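# Slide the paper roll onto the wooden holder's post

## Task

Fit the paper roll over the wooden holder's upright post so that it comes to rest on the holder's base, then release the roll so no gripper is touching it.

## Robot and tools

Robot: two arms, left_arm and right_arm, each ending in a parallel gripper. Its fingers point along the gripper's +z axis and close along its y axis. The reported end_effector_position is the spot between the finger pads, roughly 1 cm short of the fingertips.

Frame: every position and quaternion is in a single scene frame. The origin sits at table-top height, halfway between the two arms' nominal bases. +z points up and +x points out over the table. left_arm is on the +y side, and arm names do not match image left and right. Actual bases are offset from nominal; a BASES line, when present, gives their calibrated spots. Printed poses can be off by a few centimetres, more at long reach. Friction and gravity can also leave a gripper resting a centimetre or more from its command, even with no contact.

Row format: every command row has 16 numbers, 8 for each arm, always all 16 even when one arm stays still. The order is left_arm x, y, z, qw, qx, qy, qz, opening, then the same eight for right_arm. x, y, z are an absolute target in metres for that gripper's end_effector_position. qw..qz is an absolute target orientation with w first. Opening runs from -1 (closed) to +1 (fully open, 0.094 m). These are poses, not offsets. To keep an arm still, resend the whole pose from the last result it reported before it stopped, plus its wanted opening. To hold an orientation, repeat one fixed quaternion rather than copying the drifting reported one.

execute_actions(actions, cameras):
- An empty list [] is a look: it returns the state and the pictures.
- [{"rows": [...], "steps": n}] runs up to 15 control steps of 1/30 s each (default 15, minimum 5). Each row covers one step, and the last row repeats to fill any remaining steps.
- [{"steps": n}] with no rows is a wait of up to 300 steps, counted from the previous result, so reply time is included.
- Any row target farther than 0.6 m from that arm's last reported position along any gripper axis makes the whole call refused, and nothing is sent.
- Pictures come back only for an empty list or when cameras asks for them.
- Results are taken 5 steps before the action ends; those final steps run while you think.

move(target, speed, blend, blocking, cameras):
- target is one 16-number row, or a list of up to 15 rows. It is an absolute straight-line goal for each gripper, with no 0.6 m limit.
- speed is in m/s, from 0.002 to 0.5 with a default of 0.25. Rotation is capped at twice that value in rad/s. Give one number, or one per target.
- blend is in metres and rounds the corners at intermediate targets. The default 0 stops at each one.
- All paths finish together, take at least 0.5 s, and are cut off at 10 s.
- Paths do not avoid obstacles or the other arm. Grippers lag behind and overshoot, worse when fast or when the arm is stretched out.
- Openings in the first row are sent at the start. A new opening in a later row is applied only after everything comes to rest at that row.
- blocking=false returns about 0.5 s after the path starts.
- The result has a "move:" line with the outcome: done, off_target, moving, held or fault, plus any limits. limits=paced means a pose was clipped; limits=held means a check withheld steps.
- done means at rest within 10 mm and 2 degrees of the target. Neither done nor off_target says anything about contact.
- Keep paths away from an arm's own base, or its shoulder posture can flip.

wait(seconds 0 to 10) lets time pass and returns early if a move finishes. stop() brakes a running move; braking needs distance, and the fingers keep moving. zoom_image(camera, region [x0,y0,x1,y1] in pixels, at most 504x504) enlarges part of the latest image from cam_high, cam_left_wrist or cam_right_wrist, each 672x504. finished_scene(scene) ends the scene permanently and reports the next scene's task.

Controller: at each step the commanded pose is clipped to within 100 mm and 20 degrees of the measured pose, and position takes priority over orientation. Elbows never fully straighten. Very small moves may not start. A step that was held keeps being retried.

Gripping: grip_measured is on the same scale as the opening, and the last Joint positions number per arm gives the opening in metres. On a firm grip it reads below the object's width. Force builds to about 50-64 N per pad once you command about 0.05 below the touch reading, or 0.11 for round objects like this roll. Close slowly. To release, command an opening well above grip_measured.

Joint torques follow the joint order and include gravity. Torques 1 to 3 wrap around at ±28 N m. A motor heats up when it carries a load, holds a stretched arm, or pushes at a pose it cannot reach. A MOTOR HOT line appears at 75 °C. At 90 °C that arm folds and does nothing more, and at 100 °C it falls.

Camera calibration lines give K, distortion and T_world_to_cam, which maps scene-frame points into each camera. Wrist-camera poses come from the joint readings and can lag while the arm moves.

Avoid the following:
- dropping the roll, or releasing it while it is still moving
- slamming, hard hits or hard presses; a target placed far beyond a contact presses harder
- arm-on-arm collisions, which can fail the scene
- anything leaving the table
- stopping an arm

Brief outside tugs may pull on a held part or shove loose objects. Thinking time keeps the simulation running once the first robot call has been made.

Each tool is called after "Emit:" by a JSON object that holds its "api" and its "payload", one argument or row to a line.

## Session

Emit:
{"api": "execute_actions", "payload": {
  "actions": [],
  "cameras": ["all"]
}}

Scene clock: 0.00 s of 4400.00 s.
left_arm: end_effector_position=(+0.3629, +0.4204, +0.1333) grip_measured=+1.000 end_effector_quat_wxyz=(+0.532, -0.221, +0.816, +0.055) | right_arm: end_effector_position=(+0.4447, -0.1811, +0.1836) grip_measured=+1.000 end_effector_quat_wxyz=(+0.228, -0.321, +0.854, +0.341)
Joint positions: left_arm=[0.482 1.157 0.419 0.293 0.121 -0.104 0.094] | right_arm=[0.031 2.183 2.08 -1.173 -0.805 -0.549 0.094]
Joint velocities: within noise
Joint torques (N m): no reading
Motor temperatures (°C): left_arm=[23 24 21 24 22 21 23] | right_arm=[23 23 23 22 22 23 24]
Heat: left arm: 24 °C; right arm: 24 °C.
Hand target: left_arm +0.3638, +0.4208, +0.1376; +0.536, -0.219, +0.813, +0.056 | right_arm +0.4442, -0.1793, +0.1925; +0.237, -0.325, +0.848, +0.345

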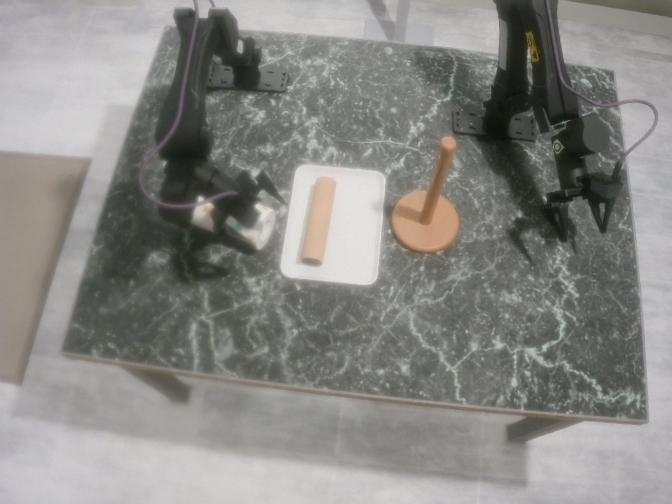

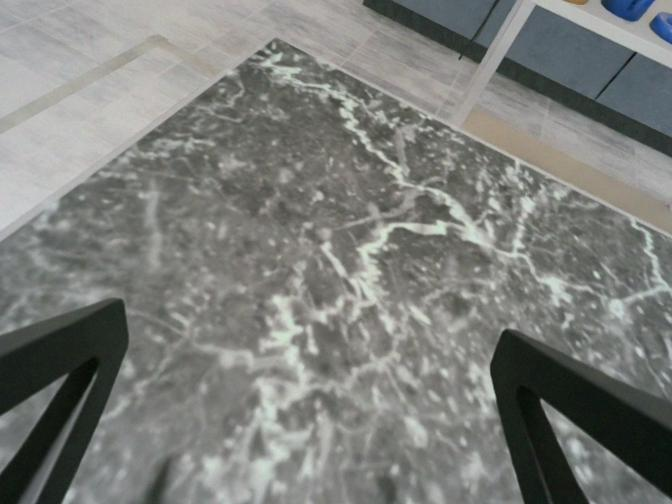

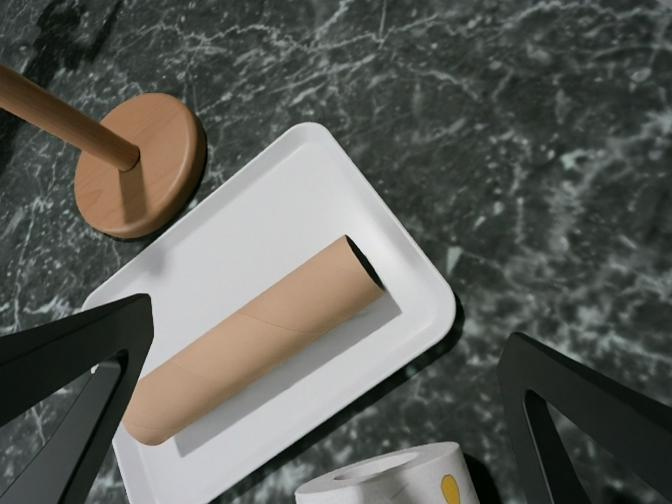

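Emit:
{"api": "zoom_image", "payload": {
  "camera": "cam_high",
  "region": [140, 140, 480, 300]
}}

Emit:
{"api": "zoom_image", "payload": {
  "camera": "cam_right_wrist",
  "region": [250, 400, 550, 504]
}}

Scaled by 1.482 from the camera's 672x504 image, which has a finer 960x720 frame.

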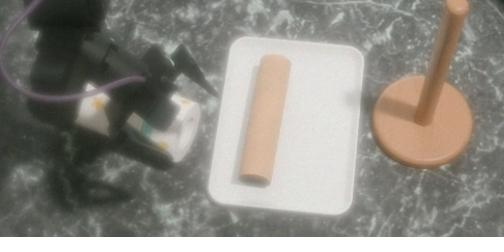

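Scaled by 1.680 from the camera's 672x504 image, which has a finer 960x720 frame.

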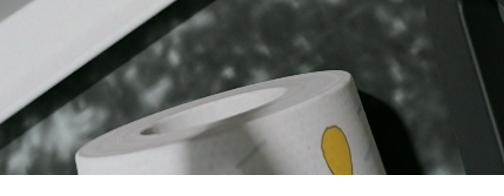

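Emit:
{"api": "move", "payload": {
  "target": [0.3638,0.4208,0.1376,0.536,-0.219,0.813,0.056,1,0.385,-0.25,0.25,0,-0.6225,0.7826,0,1],
  "speed": 0.4,
  "cameras": ["cam_high","cam_right_wrist"]
}}

Scene clock: 3.93 s of 4400.00 s.
left_arm: end_effector_position=(+0.3629, +0.4204, +0.1333) grip_measured=+1.000 end_effector_quat_wxyz=(+0.532, -0.221, +0.816, +0.055) | right_arm: end_effector_position=(+0.3947, -0.2508, +0.2401) grip_measured=+1.000 end_effector_quat_wxyz=(+0.127, -0.610, +0.780, -0.060)
Joint positions: left_arm=[0.482 1.157 0.419 0.293 0.121 -0.104 0.094] | right_arm=[0.169 2.05 2.333 -1.572 -0.011 -1.144 0.094]
Joint velocities: within noise
Joint torques (N m): left_arm=[-0.08 -4.18 7.73 2.06 0.05 -0.01] | right_arm=[0.7 -15.24 4.48 0.63 0.07 0]
Motor temperatures (°C): left_arm=[23 24 22 25 22 21 23] | right_arm=[23 25 23 23 22 23 24]
Heat: left arm: 25 °C; right arm: 25 °C.
Hand target: left_arm +0.3638, +0.4208, +0.1376; +0.536, -0.219, +0.813, +0.056 | right_arm +0.3852, -0.2500, +0.2491; +0.128, -0.615, +0.775, -0.065
Off the commanded pose: left_arm 0.004 m, 1 deg | right_arm 0.014 m, 16 deg.
joint sent to its limit (right arm) — joint 4 (wrist pitch), lower limit.
Kept back: nothing.
move: off_target (right_arm)
camera_calibration:
cam_right_wrist: T_world_to_cam=[[0.962964, -0.127506, 0.237576, -0.469957], [-0.21267, -0.900817, 0.378551, -0.209107], [0.165745, -0.415056, -0.894571, 0.149185], [0, 0, 0, 1]] pos_world=[0.383354, -0.186369, 0.324265]
Images, in order (width x height): cam_high 672x504, cam_right_wrist 672x504.

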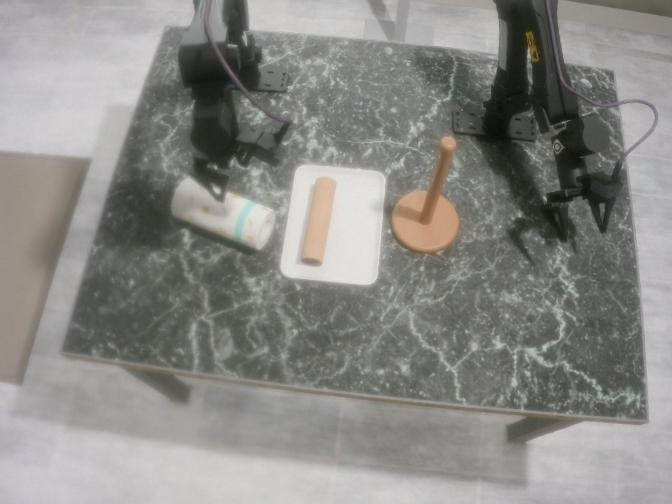

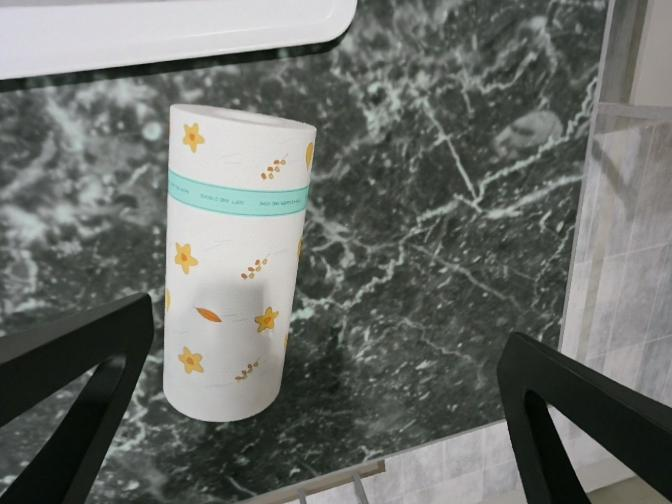

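Emit:
{"api": "zoom_image", "payload": {
  "camera": "cam_high",
  "region": [150, 160, 290, 265]
}}

Emit:
{"api": "zoom_image", "payload": {
  "camera": "cam_right_wrist",
  "region": [140, 90, 340, 240]
}}

Scaled by 3.600 from the camera's 672x504 image, which has a finer 960x720 frame.

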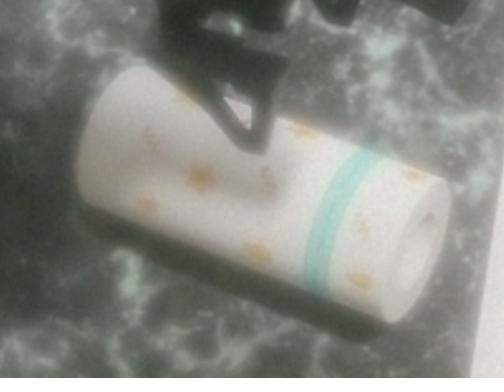

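Scaled by 2.520 from the camera's 672x504 image, which has a finer 960x720 frame.

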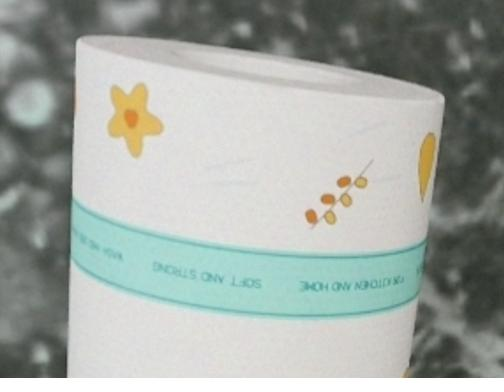

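Emit:
{"api": "move", "payload": {
  "target": [0.3638,0.4208,0.1376,0.536,-0.219,0.813,0.056,1,0.365,-0.292,0.15,0,-0.595,0.804,0,1],
  "speed": 0.4,
  "cameras": ["cam_high","cam_right_wrist"]
}}

Scene clock: 5.97 s of 4400.00 s.
left_arm: end_effector_position=(+0.3629, +0.4204, +0.1333) grip_measured=+1.000 end_effector_quat_wxyz=(+0.532, -0.221, +0.816, +0.055) | right_arm: end_effector_position=(+0.3644, -0.2922, +0.1623) grip_measured=+1.000 end_effector_quat_wxyz=(+0.012, -0.592, +0.806, -0.006)
Joint positions: left_arm=[0.482 1.157 0.419 0.293 0.121 -0.104 0.094] | right_arm=[0.083 2.046 2.035 -1.532 -0.002 -1.17 0.094]
Joint velocities: within noise
Joint torques (N m): left_arm=[0.01 -4.21 7.77 2.05 0.05 0] | right_arm=[0.12 -10.1 4.93 0.39 0.03 -0.04]
Motor temperatures (°C): left_arm=[23 24 22 26 22 21 23] | right_arm=[23 25 23 23 22 23 24]
Heat: left arm: 26 °C; right arm: 25 °C.
Hand target: left_arm +0.3638, +0.4208, +0.1376; +0.536, -0.219, +0.813, +0.056 | right_arm +0.3647, -0.2920, +0.1502; +0.000, -0.595, +0.804, +0.000
Off the commanded pose: left_arm 0.004 m, 1 deg | right_arm 0.012 m, 2 deg.
Kept back: nothing.
move: off_target (right_arm)
camera_calibration:
cam_right_wrist: T_world_to_cam=[[0.983522, -0.180786, 0.00117833, -0.412216], [-0.160263, -0.868819, 0.468475, -0.247774], [-0.0836699, -0.460944, -0.883476, 0.143085], [0, 0, 0, 1]] pos_world=[0.377686, -0.22384, 0.242974]
Images, in order (width x height): cam_high 672x504, cam_right_wrist 672x504.

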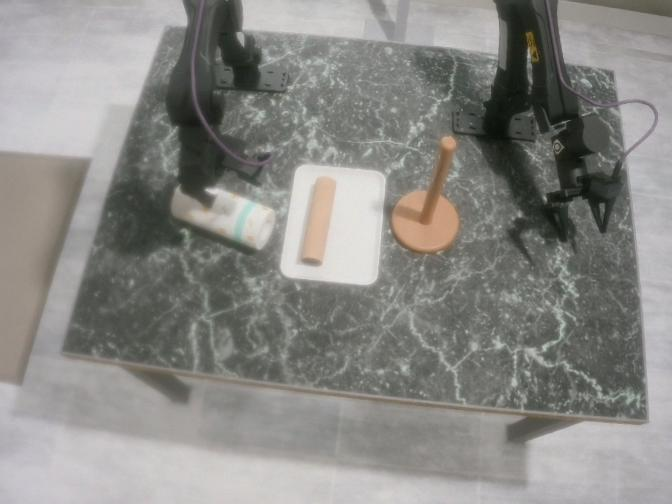

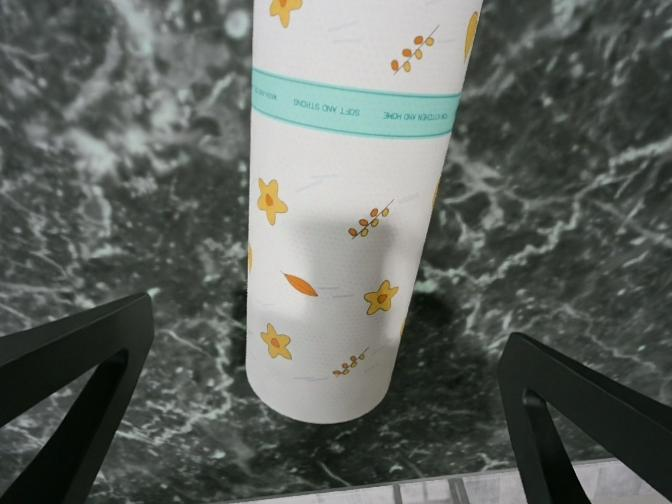

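Emit:
{"api": "move", "payload": {
  "target": [
    [0.3638,0.4208,0.1376,0.536,-0.219,0.813,0.056,1,0.369,-0.29,0.11,0,-0.595,0.804,0,1],
    [0.3638,0.4208,0.1376,0.536,-0.219,0.813,0.056,1,0.369,-0.29,0.034,0,-0.595,0.804,0,1]
  ],
  "blend": 0.02,
  "speed": 0.2,
  "cameras": ["cam_right_wrist"]
}}

Scene clock: 8.27 s of 4400.00 s.
left_arm: end_effector_position=(+0.3629, +0.4204, +0.1333) grip_measured=+1.000 end_effector_quat_wxyz=(+0.532, -0.221, +0.816, +0.055) | right_arm: end_effector_position=(+0.3715, -0.2920, +0.0451) grip_measured=+1.000 end_effector_quat_wxyz=(+0.010, -0.592, +0.806, -0.006)
Joint positions: left_arm=[0.482 1.157 0.419 0.293 0.121 -0.104 0.094] | right_arm=[0.083 2.081 1.618 -1.086 0.001 -1.171 0.094]
Joint velocities: within noise
Joint torques (N m): left_arm=[-0.03 -4.18 7.75 2.05 0.01 -0.02] | right_arm=[0.38 -10.51 5.41 0.36 -0.02 0.01]
Motor temperatures (°C): left_arm=[23 24 22 26 22 21 23] | right_arm=[23 25 23 23 22 23 24]
Heat: left arm: 26 °C; right arm: 25 °C.
Hand target: left_arm +0.3638, +0.4208, +0.1376; +0.536, -0.219, +0.813, +0.056 | right_arm +0.3687, -0.2900, +0.0341; +0.000, -0.595, +0.804, +0.000
Off the commanded pose: left_arm 0.004 m, 1 deg | right_arm 0.012 m, 1 deg.
Kept back: nothing.
move: off_target (right_arm)
camera_calibration:
cam_right_wrist: T_world_to_cam=[[0.983574, -0.18048, -0.00285506, -0.418845], [-0.157791, -0.867391, 0.471948, -0.192197], [-0.0876537, -0.463746, -0.881622, 0.0408335], [0, 0, 0, 1]] pos_world=[0.385218, -0.223367, 0.125511]
Images, in order (width x height): cam_right_wrist 672x504.

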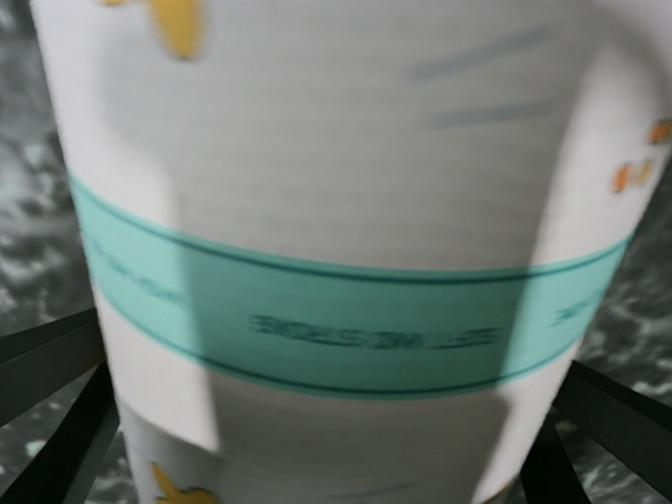

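Emit:
{"api": "move", "payload": {
  "target": [
    [0.3638,0.4208,0.1376,0.536,-0.219,0.813,0.056,1,0.369,-0.29,0.034,0,-0.595,0.804,0,0.6],
    [0.3638,0.4208,0.1376,0.536,-0.219,0.813,0.056,1,0.37,-0.28,0.18,0,-0.595,0.804,0,0.6],
    [0.3638,0.4208,0.1376,0.536,-0.219,0.813,0.056,1,0.37,-0.22,0.29,0.3228,-0.4964,0.7792,0.2056,0.6],
    [0.3638,0.4208,0.1376,0.536,-0.219,0.813,0.056,1,0.32,-0.07,0.45,0.618,-0.343,0.618,0.343,0.6]
  ],
  "blend": [0,0.04,0.05,0],
  "speed": 0.35,
  "cameras": ["cam_high","cam_right_wrist"]
}}

Scene clock: 13.37 s of 4400.00 s.
left_arm: end_effector_position=(+0.3629, +0.4204, +0.1333) grip_measured=+1.000 end_effector_quat_wxyz=(+0.532, -0.221, +0.816, +0.055) | right_arm: end_effector_position=(+0.3277, -0.0686, +0.4407) grip_measured=+0.679 end_effector_quat_wxyz=(+0.606, -0.345, +0.629, +0.344)
Joint positions: left_arm=[0.482 1.157 0.419 0.293 0.121 -0.104 0.094] | right_arm=[0.386 1.385 1.429 -0.082 -0.619 -0.008 0.079]
Joint velocities: within noise
Joint torques (N m): left_arm=[-0.05 -4.16 7.73 2.06 0.04 -0.03] | right_arm=[0.68 -9.14 6 2.08 0.13 0.1]
Motor temperatures (°C): left_arm=[23 24 22 27 22 21 23] | right_arm=[23 26 23 23 22 23 24]
Heat: left arm: 27 °C; right arm: 26 °C.
Hand target: left_arm +0.3638, +0.4208, +0.1376; +0.536, -0.219, +0.813, +0.056 | right_arm +0.3200, -0.0700, +0.4500; +0.618, -0.343, +0.618, +0.343
Off the commanded pose: left_arm 0.004 m, 1 deg | right_arm 0.012 m, 2 deg.
Kept back: nothing.
move: off_target (right_arm)
camera_calibration:
cam_right_wrist: T_world_to_cam=[[0.860807, -0.497508, 0.107224, -0.364296], [-0.173076, -0.484298, -0.857613, 0.425178], [0.478598, 0.719681, -0.502994, 0.218091], [0, 0, 0, 1]] pos_world=[0.282799, -0.132283, 0.513398]
Images, in order (width x height): cam_high 672x504, cam_right_wrist 672x504.

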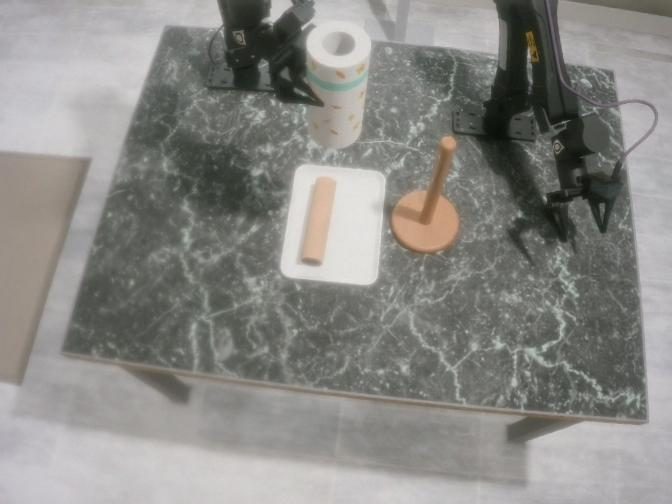

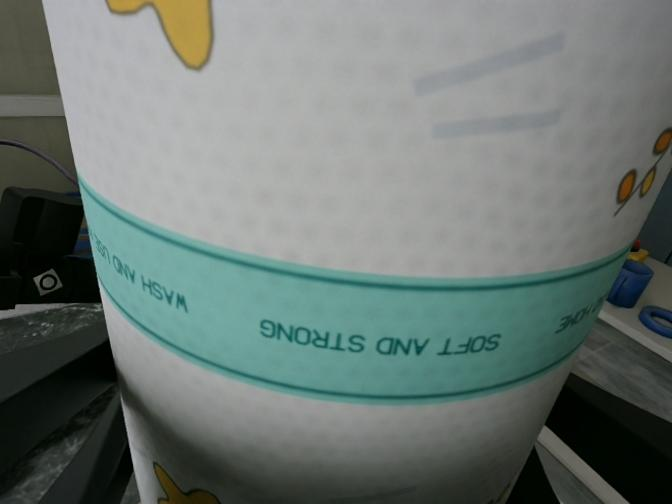

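Emit:
{"api": "move", "payload": {
  "target": [0.3638,0.4208,0.1376,0.536,-0.219,0.813,0.056,1,0.307,0.119,0.462,0.6275,-0.3377,0.6092,0.3478,0.6],
  "speed": 0.25,
  "cameras": ["cam_high","cam_left_wrist"]
}}

Emit:
{"api": "zoom_image", "payload": {
  "camera": "cam_high",
  "region": [330, 20, 530, 270]
}}

Scene clock: 15.40 s of 4400.00 s.
left_arm: end_effector_position=(+0.3629, +0.4204, +0.1333) grip_measured=+1.000 end_effector_quat_wxyz=(+0.532, -0.221, +0.816, +0.055) | right_arm: end_effector_position=(+0.3009, +0.1179, +0.4515) grip_measured=+0.679 end_effector_quat_wxyz=(+0.617, -0.346, +0.615, +0.350)
Joint positions: left_arm=[0.482 1.157 0.419 0.293 0.121 -0.104 0.094] | right_arm=[0.883 1.749 1.797 -0.043 -0.133 0.004 0.079]
Joint velocities: within noise
Joint torques (N m): left_arm=[-0.02 -4.19 7.82 2.05 0.04 -0.02] | right_arm=[-0.21 -8.66 11.7 1.99 0.13 0.04]
Motor temperatures (°C): left_arm=[23 24 22 27 22 21 23] | right_arm=[23 26 23 24 22 23 24]
Heat: left arm: 27 °C; right arm: 26 °C.
Hand target: left_arm +0.3638, +0.4208, +0.1376; +0.536, -0.219, +0.813, +0.056 | right_arm +0.3066, +0.1185, +0.4617; +0.628, -0.338, +0.609, +0.348
Off the commanded pose: left_arm 0.004 m, 1 deg | right_arm 0.012 m, 2 deg.
Kept back: nothing.
move: off_target (right_arm)
Images, in order (width x height): cam_high 672x504, cam_left_wrist 672x504.

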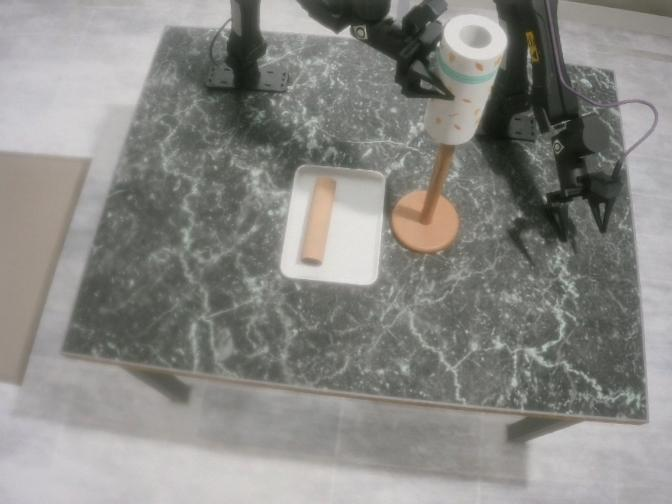

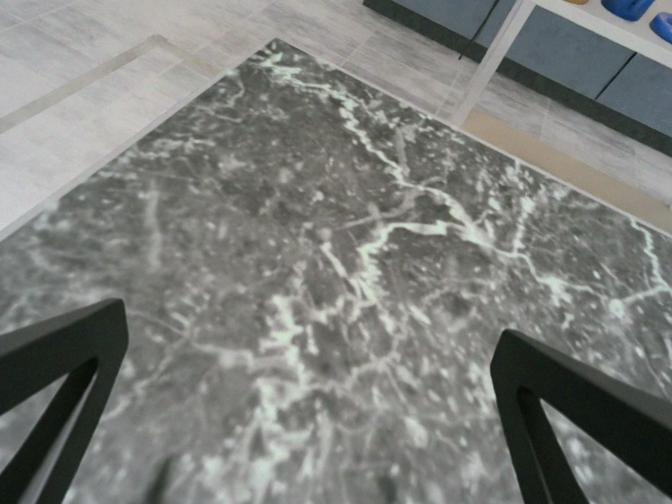

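Scaled by 2.016 from the camera's 672x504 image, which has a finer 960x720 frame.

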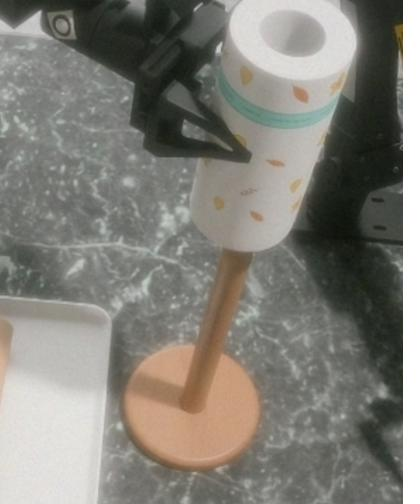

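Emit:
{"api": "move", "payload": {
  "target": [
    [0.3638,0.4208,0.1376,0.536,-0.219,0.813,0.056,1,0.319,0.119,0.462,0.6275,-0.3377,0.6092,0.3478,0.6],
    [0.3638,0.4208,0.1376,0.536,-0.219,0.813,0.056,1,0.318,0.119,0.434,0.6275,-0.3377,0.6092,0.3478,0.6]
  ],
  "speed": 0.12,
  "cameras": ["cam_high"]
}}

Emit:
{"api": "zoom_image", "payload": {
  "camera": "cam_high",
  "region": [330, 20, 530, 270]
}}

Scene clock: 17.00 s of 4400.00 s.
left_arm: end_effector_position=(+0.3629, +0.4204, +0.1333) grip_measured=+1.000 end_effector_quat_wxyz=(+0.532, -0.221, +0.816, +0.055) | right_arm: end_effector_position=(+0.3179, +0.1191, +0.4314) grip_measured=+0.679 end_effector_quat_wxyz=(+0.622, -0.338, +0.617, +0.344)
Joint positions: left_arm=[0.482 1.157 0.419 0.293 0.121 -0.104 0.094] | right_arm=[0.861 1.772 1.739 0.044 -0.133 0.004 0.079]
Joint velocities: within noise
Joint torques (N m): left_arm=[-0.13 -4.16 7.76 2.05 0.04 -0.01] | right_arm=[-0.28 -11.12 6.82 2.22 -0.1 0.03]
Motor temperatures (°C): left_arm=[23 24 23 27 22 21 23] | right_arm=[23 26 24 24 22 23 25]
Heat: left arm: 27 °C; right arm: 26 °C.
Hand target: left_arm +0.3638, +0.4208, +0.1376; +0.536, -0.219, +0.813, +0.056 | right_arm +0.3180, +0.1189, +0.4341; +0.627, -0.338, +0.609, +0.348
Off the commanded pose: left_arm 0.004 m, 1 deg | right_arm 0.003 m, 1 deg.
Kept back: nothing.
move: done
Images, in order (width x height): cam_high 672x504.

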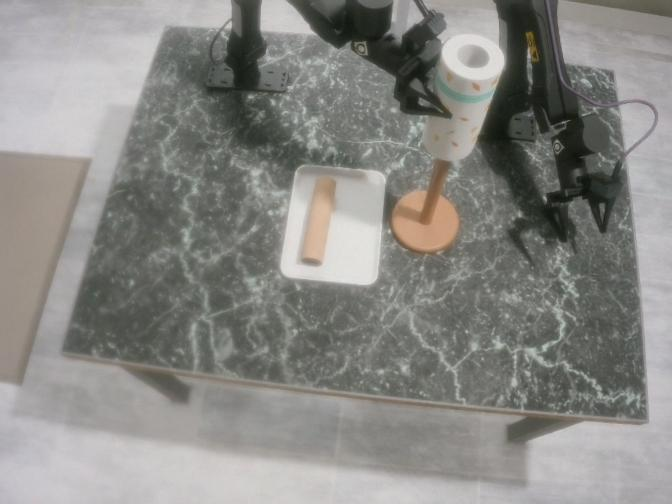

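Scaled by 2.016 from the camera's 672x504 image, which has a finer 960x720 frame.

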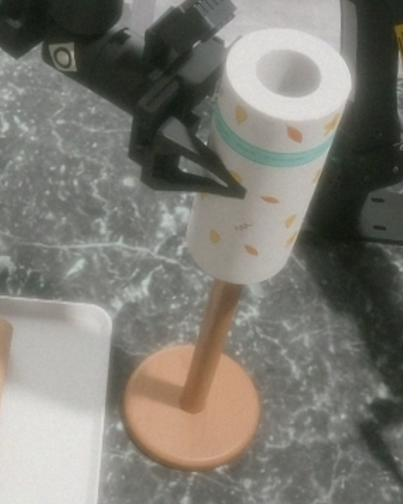

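Emit:
{"api": "move", "payload": {
  "target": [
    [0.3638,0.4208,0.1376,0.536,-0.219,0.813,0.056,1,0.318,0.119,0.38,0.6275,-0.3377,0.6092,0.3478,0.6]
  ],
  "speed": 0.12,
  "cameras": ["cam_high"]
}}

Emit:
{"api": "zoom_image", "payload": {
  "camera": "cam_high",
  "region": [330, 20, 530, 270]
}}

Scene clock: 18.43 s of 4400.00 s.
left_arm: end_effector_position=(+0.3629, +0.4204, +0.1333) grip_measured=+1.000 end_effector_quat_wxyz=(+0.532, -0.221, +0.816, +0.055) | right_arm: end_effector_position=(+0.3213, +0.1232, +0.3677) grip_measured=+0.679 end_effector_quat_wxyz=(+0.616, -0.341, +0.623, +0.341)
Joint positions: left_arm=[0.482 1.157 0.419 0.293 0.121 -0.104 0.094] | right_arm=[0.861 1.772 1.502 0.263 -0.133 0.004 0.079]
Joint velocities: within noise
Joint torques (N m): left_arm=[-0.05 -4.12 7.8 2.07 0.02 0] | right_arm=[-0.17 -12.98 6.91 2.22 -0.11 0.04]
Motor temperatures (°C): left_arm=[23 24 23 27 22 21 23] | right_arm=[23 26 24 25 22 23 25]
Heat: left arm: 27 °C; right arm: 26 °C.
Hand target: left_arm +0.3638, +0.4208, +0.1376; +0.536, -0.219, +0.813, +0.056 | right_arm +0.3180, +0.1190, +0.3800; +0.627, -0.338, +0.609, +0.348
Off the commanded pose: left_arm 0.004 m, 1 deg | right_arm 0.013 m, 2 deg.
Kept back: nothing.
move: off_target (right_arm)
Images, in order (width x height): cam_high 672x504.

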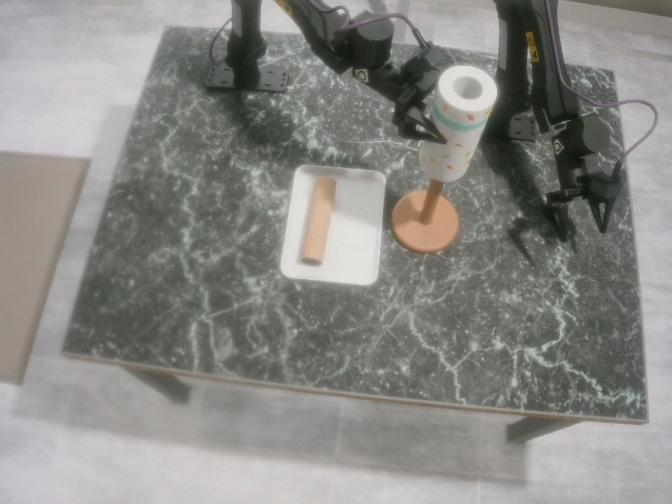

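Scaled by 2.016 from the camera's 672x504 image, which has a finer 960x720 frame.

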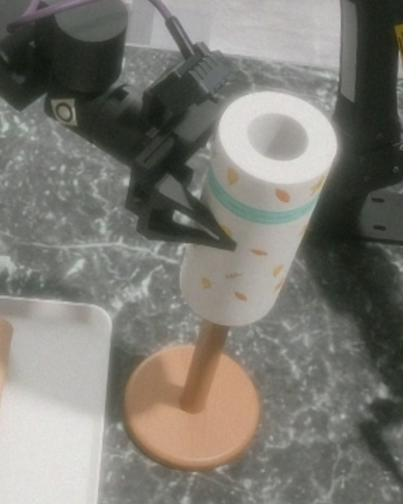

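Emit:
{"api": "move", "payload": {
  "target": [
    [0.3638,0.4208,0.1376,0.536,-0.219,0.813,0.056,1,0.315,0.115,0.2,0.6275,-0.3377,0.6092,0.3478,0.6]
  ],
  "speed": 0.16,
  "cameras": ["cam_high"]
}}

Emit:
{"api": "zoom_image", "payload": {
  "camera": "cam_high",
  "region": [330, 50, 530, 270]
}}

Scene clock: 20.37 s of 4400.00 s.
left_arm: end_effector_position=(+0.3629, +0.4204, +0.1333) grip_measured=+1.000 end_effector_quat_wxyz=(+0.532, -0.221, +0.816, +0.055) | right_arm: end_effector_position=(+0.3152, +0.1158, +0.2062) grip_measured=+0.679 end_effector_quat_wxyz=(+0.625, -0.337, +0.614, +0.345)
Joint positions: left_arm=[0.482 1.157 0.419 0.293 0.121 -0.104 0.094] | right_arm=[0.861 1.964 1.032 0.951 -0.133 0.004 0.079]
Joint velocities: within noise
Joint torques (N m): left_arm=[-0.03 -4.12 7.82 2.07 0.03 -0.02] | right_arm=[-0.25 -9.92 5.41 2.35 -0.11 0.02]
Motor temperatures (°C): left_arm=[23 24 23 27 22 21 23] | right_arm=[23 26 24 25 22 23 25]
Heat: left arm: 27 °C; right arm: 26 °C.
Hand target: left_arm +0.3638, +0.4208, +0.1376; +0.536, -0.219, +0.813, +0.056 | right_arm +0.3150, +0.1149, +0.2000; +0.627, -0.338, +0.610, +0.348
Off the commanded pose: left_arm 0.004 m, 1 deg | right_arm 0.006 m, 1 deg.
Kept back: nothing.
move: done
Images, in order (width x height): cam_high 672x504.

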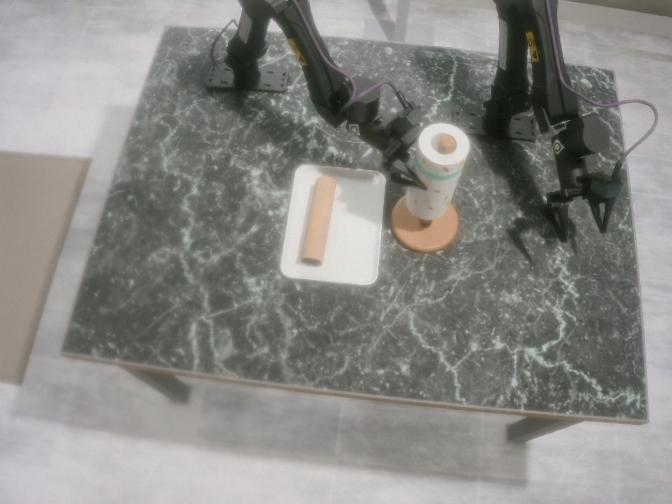

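Scaled by 2.291 from the camera's 672x504 image, which has a finer 960x720 frame.

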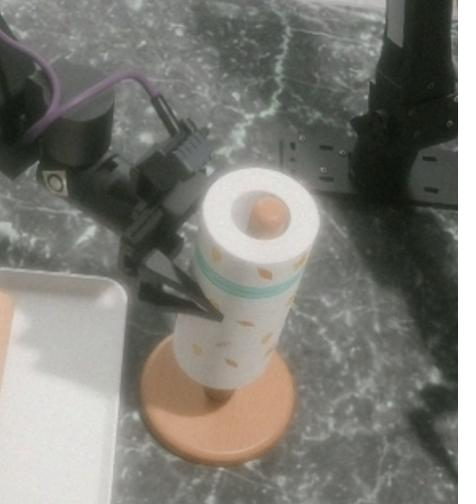

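Emit:
{"api": "move", "payload": {
  "target": [
    [0.3638,0.4208,0.1376,0.536,-0.219,0.813,0.056,1,0.317,0.118,0.157,0.6275,-0.3377,0.6092,0.3478,0.6]
  ],
  "speed": 0.1,
  "cameras": ["cam_high"]
}}

Emit:
{"api": "zoom_image", "payload": {
  "camera": "cam_high",
  "region": [330, 50, 530, 270]
}}

Scene clock: 21.67 s of 4400.00 s.
left_arm: end_effector_position=(+0.3629, +0.4204, +0.1333) grip_measured=+1.000 end_effector_quat_wxyz=(+0.532, -0.221, +0.816, +0.055) | right_arm: end_effector_position=(+0.3178, +0.1189, +0.1652) grip_measured=+0.679 end_effector_quat_wxyz=(+0.629, -0.336, +0.610, +0.346)
Joint positions: left_arm=[0.482 1.157 0.419 0.293 0.121 -0.104 0.094] | right_arm=[0.861 2.098 1.009 1.12 -0.133 0.004 0.079]
Joint velocities: within noise
Joint torques (N m): left_arm=[-0.03 -4.15 7.77 2.05 0.04 -0.02] | right_arm=[-0.24 -10.45 5.15 2.21 -0.09 0.02]
Motor temperatures (°C): left_arm=[23 24 23 28 22 21 23] | right_arm=[23 26 24 26 22 23 25]
Heat: left arm: 28 °C; right arm: 26 °C.
Hand target: left_arm +0.3638, +0.4208, +0.1376; +0.536, -0.219, +0.813, +0.056 | right_arm +0.3170, +0.1179, +0.1569; +0.627, -0.338, +0.610, +0.348
Off the commanded pose: left_arm 0.004 m, 1 deg | right_arm 0.008 m, 0 deg.
Kept back: nothing.
move: done
Images, in order (width x height): cam_high 672x504.

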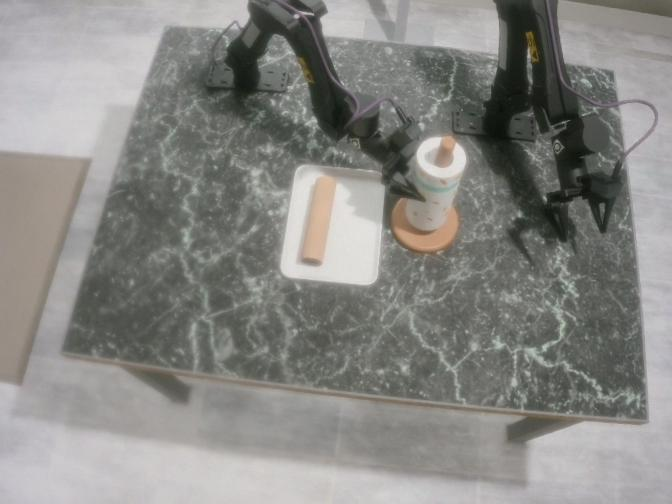

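Scaled by 2.291 from the camera's 672x504 image, which has a finer 960x720 frame.

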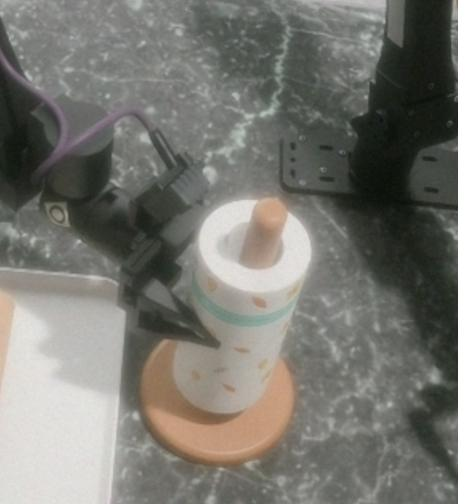

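Emit:
{"api": "move", "payload": {
  "target": [
    [0.3638,0.4208,0.1376,0.536,-0.219,0.813,0.056,1,0.317,0.117,0.132,0.6275,-0.3377,0.6092,0.3478,0.6],
    [0.3638,0.4208,0.1376,0.536,-0.219,0.813,0.056,1,0.317,0.117,0.115,0.6275,-0.3377,0.6092,0.3478,0.6]
  ],
  "speed": [0.1,0.04],
  "blend": [0.005,0],
  "cameras": ["cam_high"]
}}

Emit:
{"api": "zoom_image", "payload": {
  "camera": "cam_high",
  "region": [330, 50, 530, 270]
}}

Scene clock: 22.93 s of 4400.00 s.
left_arm: end_effector_position=(+0.3629, +0.4204, +0.1333) grip_measured=+1.000 end_effector_quat_wxyz=(+0.532, -0.221, +0.816, +0.055) | right_arm: end_effector_position=(+0.3178, +0.1189, +0.1379) grip_measured=+0.680 end_effector_quat_wxyz=(+0.641, -0.330, +0.597, +0.352)
Joint positions: left_arm=[0.482 1.157 0.419 0.293 0.121 -0.104 0.094] | right_arm=[0.861 2.216 1 1.286 -0.133 0.007 0.079]
Joint velocities: within noise
Joint torques (N m): left_arm=[0.06 -4.22 7.82 2.05 0.03 -0.04] | right_arm=[-0.32 -9.47 4.22 1.98 -0.11 0]
Motor temperatures (°C): left_arm=[23 24 23 28 22 21 23] | right_arm=[23 26 24 26 22 23 25]
Heat: left arm: 28 °C; right arm: 26 °C.
Hand target: left_arm +0.3638, +0.4208, +0.1376; +0.536, -0.219, +0.813, +0.056 | right_arm +0.3167, +0.1165, +0.1154; +0.627, -0.338, +0.609, +0.348
Off the commanded pose: left_arm 0.004 m, 1 deg | right_arm 0.023 m, 2 deg.
Kept back: nothing.
move: off_target (right_arm)
Images, in order (width x height): cam_high 672x504.

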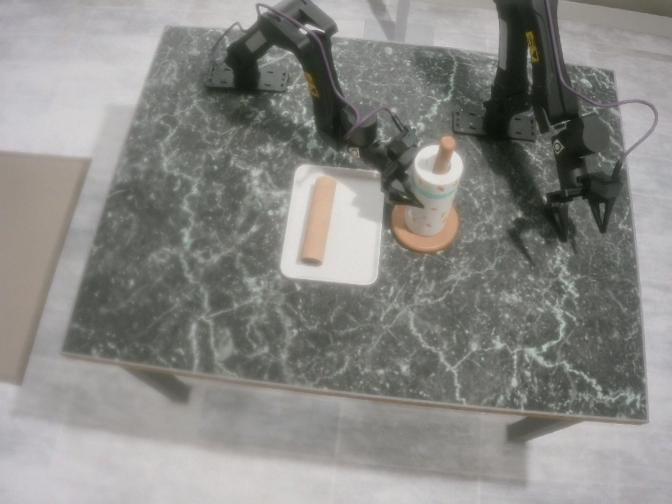

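Scaled by 2.291 from the camera's 672x504 image, which has a finer 960x720 frame.

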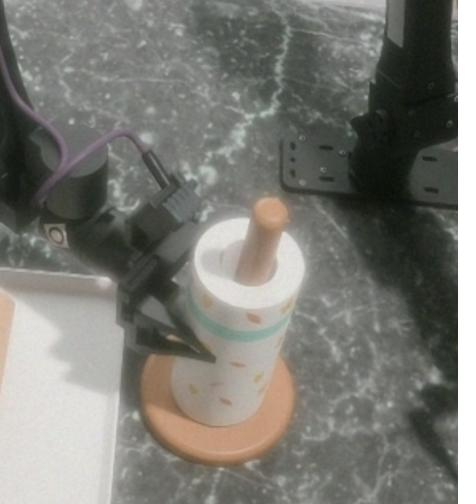

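Emit:
{"api": "move", "payload": {
  "target": [
    [0.3638,0.4208,0.1376,0.536,-0.219,0.813,0.056,1,0.319,0.119,0.128,0.6275,-0.3377,0.6092,0.3478,0.6],
    [0.3638,0.4208,0.1376,0.536,-0.219,0.813,0.056,1,0.318,0.118,0.132,0.6275,-0.3377,0.6092,0.3478,1],
    [0.3638,0.4208,0.1376,0.536,-0.219,0.813,0.056,1,0.249,0.008,0.142,0.6275,-0.3377,0.6092,0.3478,1]
  ],
  "speed": [0.1,0.1,0.15],
  "cameras": ["cam_high","cam_right_wrist"]
}}

Scene clock: 25.77 s of 4400.00 s.
left_arm: end_effector_position=(+0.3629, +0.4204, +0.1333) grip_measured=+1.000 end_effector_quat_wxyz=(+0.532, -0.221, +0.816, +0.055) | right_arm: end_effector_position=(+0.2516, +0.0117, +0.1296) grip_measured=+0.998 end_effector_quat_wxyz=(+0.618, -0.338, +0.621, +0.343)
Joint positions: left_arm=[0.482 1.157 0.419 0.293 0.121 -0.104 0.094] | right_arm=[0.794 1.917 0.453 1.464 -0.198 0.007 0.094]
Joint velocities: within noise
Joint torques (N m): left_arm=[-0.03 -4.15 7.8 2.05 0.03 -0.02] | right_arm=[-0.49 -11.75 2.8 2 -0.17 0]
Motor temperatures (°C): left_arm=[23 24 23 28 22 21 23] | right_arm=[23 26 24 26 22 23 25]
Heat: left arm: 28 °C; right arm: 26 °C.
Hand target: left_arm +0.3638, +0.4208, +0.1376; +0.536, -0.219, +0.813, +0.056 | right_arm +0.2491, +0.0083, +0.1417; +0.628, -0.338, +0.609, +0.348
Off the commanded pose: left_arm 0.004 m, 1 deg | right_arm 0.013 m, 2 deg.
Kept back: nothing.
move: off_target (right_arm)
camera_calibration:
cam_right_wrist: T_world_to_cam=[[0.851938, -0.510962, 0.11454, -0.224088], [-0.160407, -0.462874, -0.87179, 0.182499], [0.498469, 0.724338, -0.476302, 0.0317066], [0, 0, 0, 1]] pos_world=[0.204378, -0.0529926, 0.19987]
Images, in order (width x height): cam_high 672x504, cam_right_wrist 672x504.

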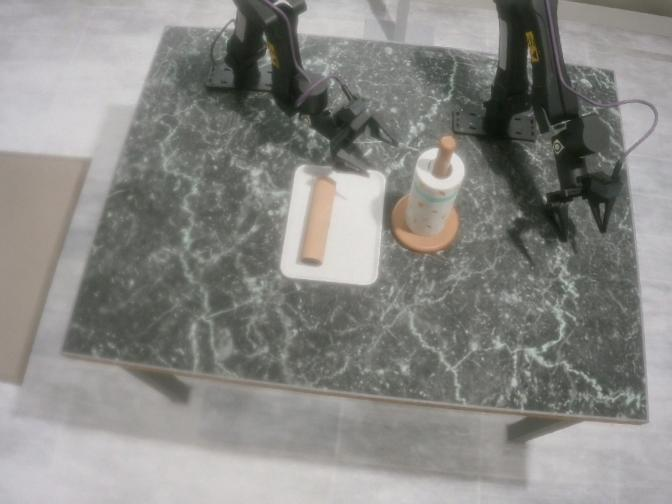

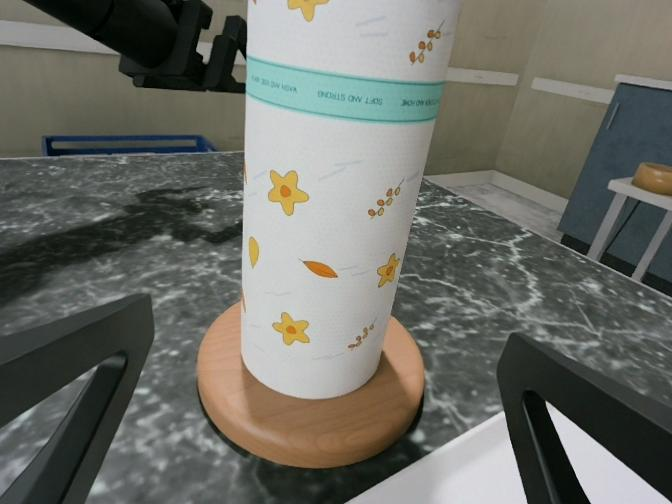

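Resting on the base.

Emit:
{"api": "finished_scene", "payload": {
  "scene": 1
}}

The scene is finished: the task was done.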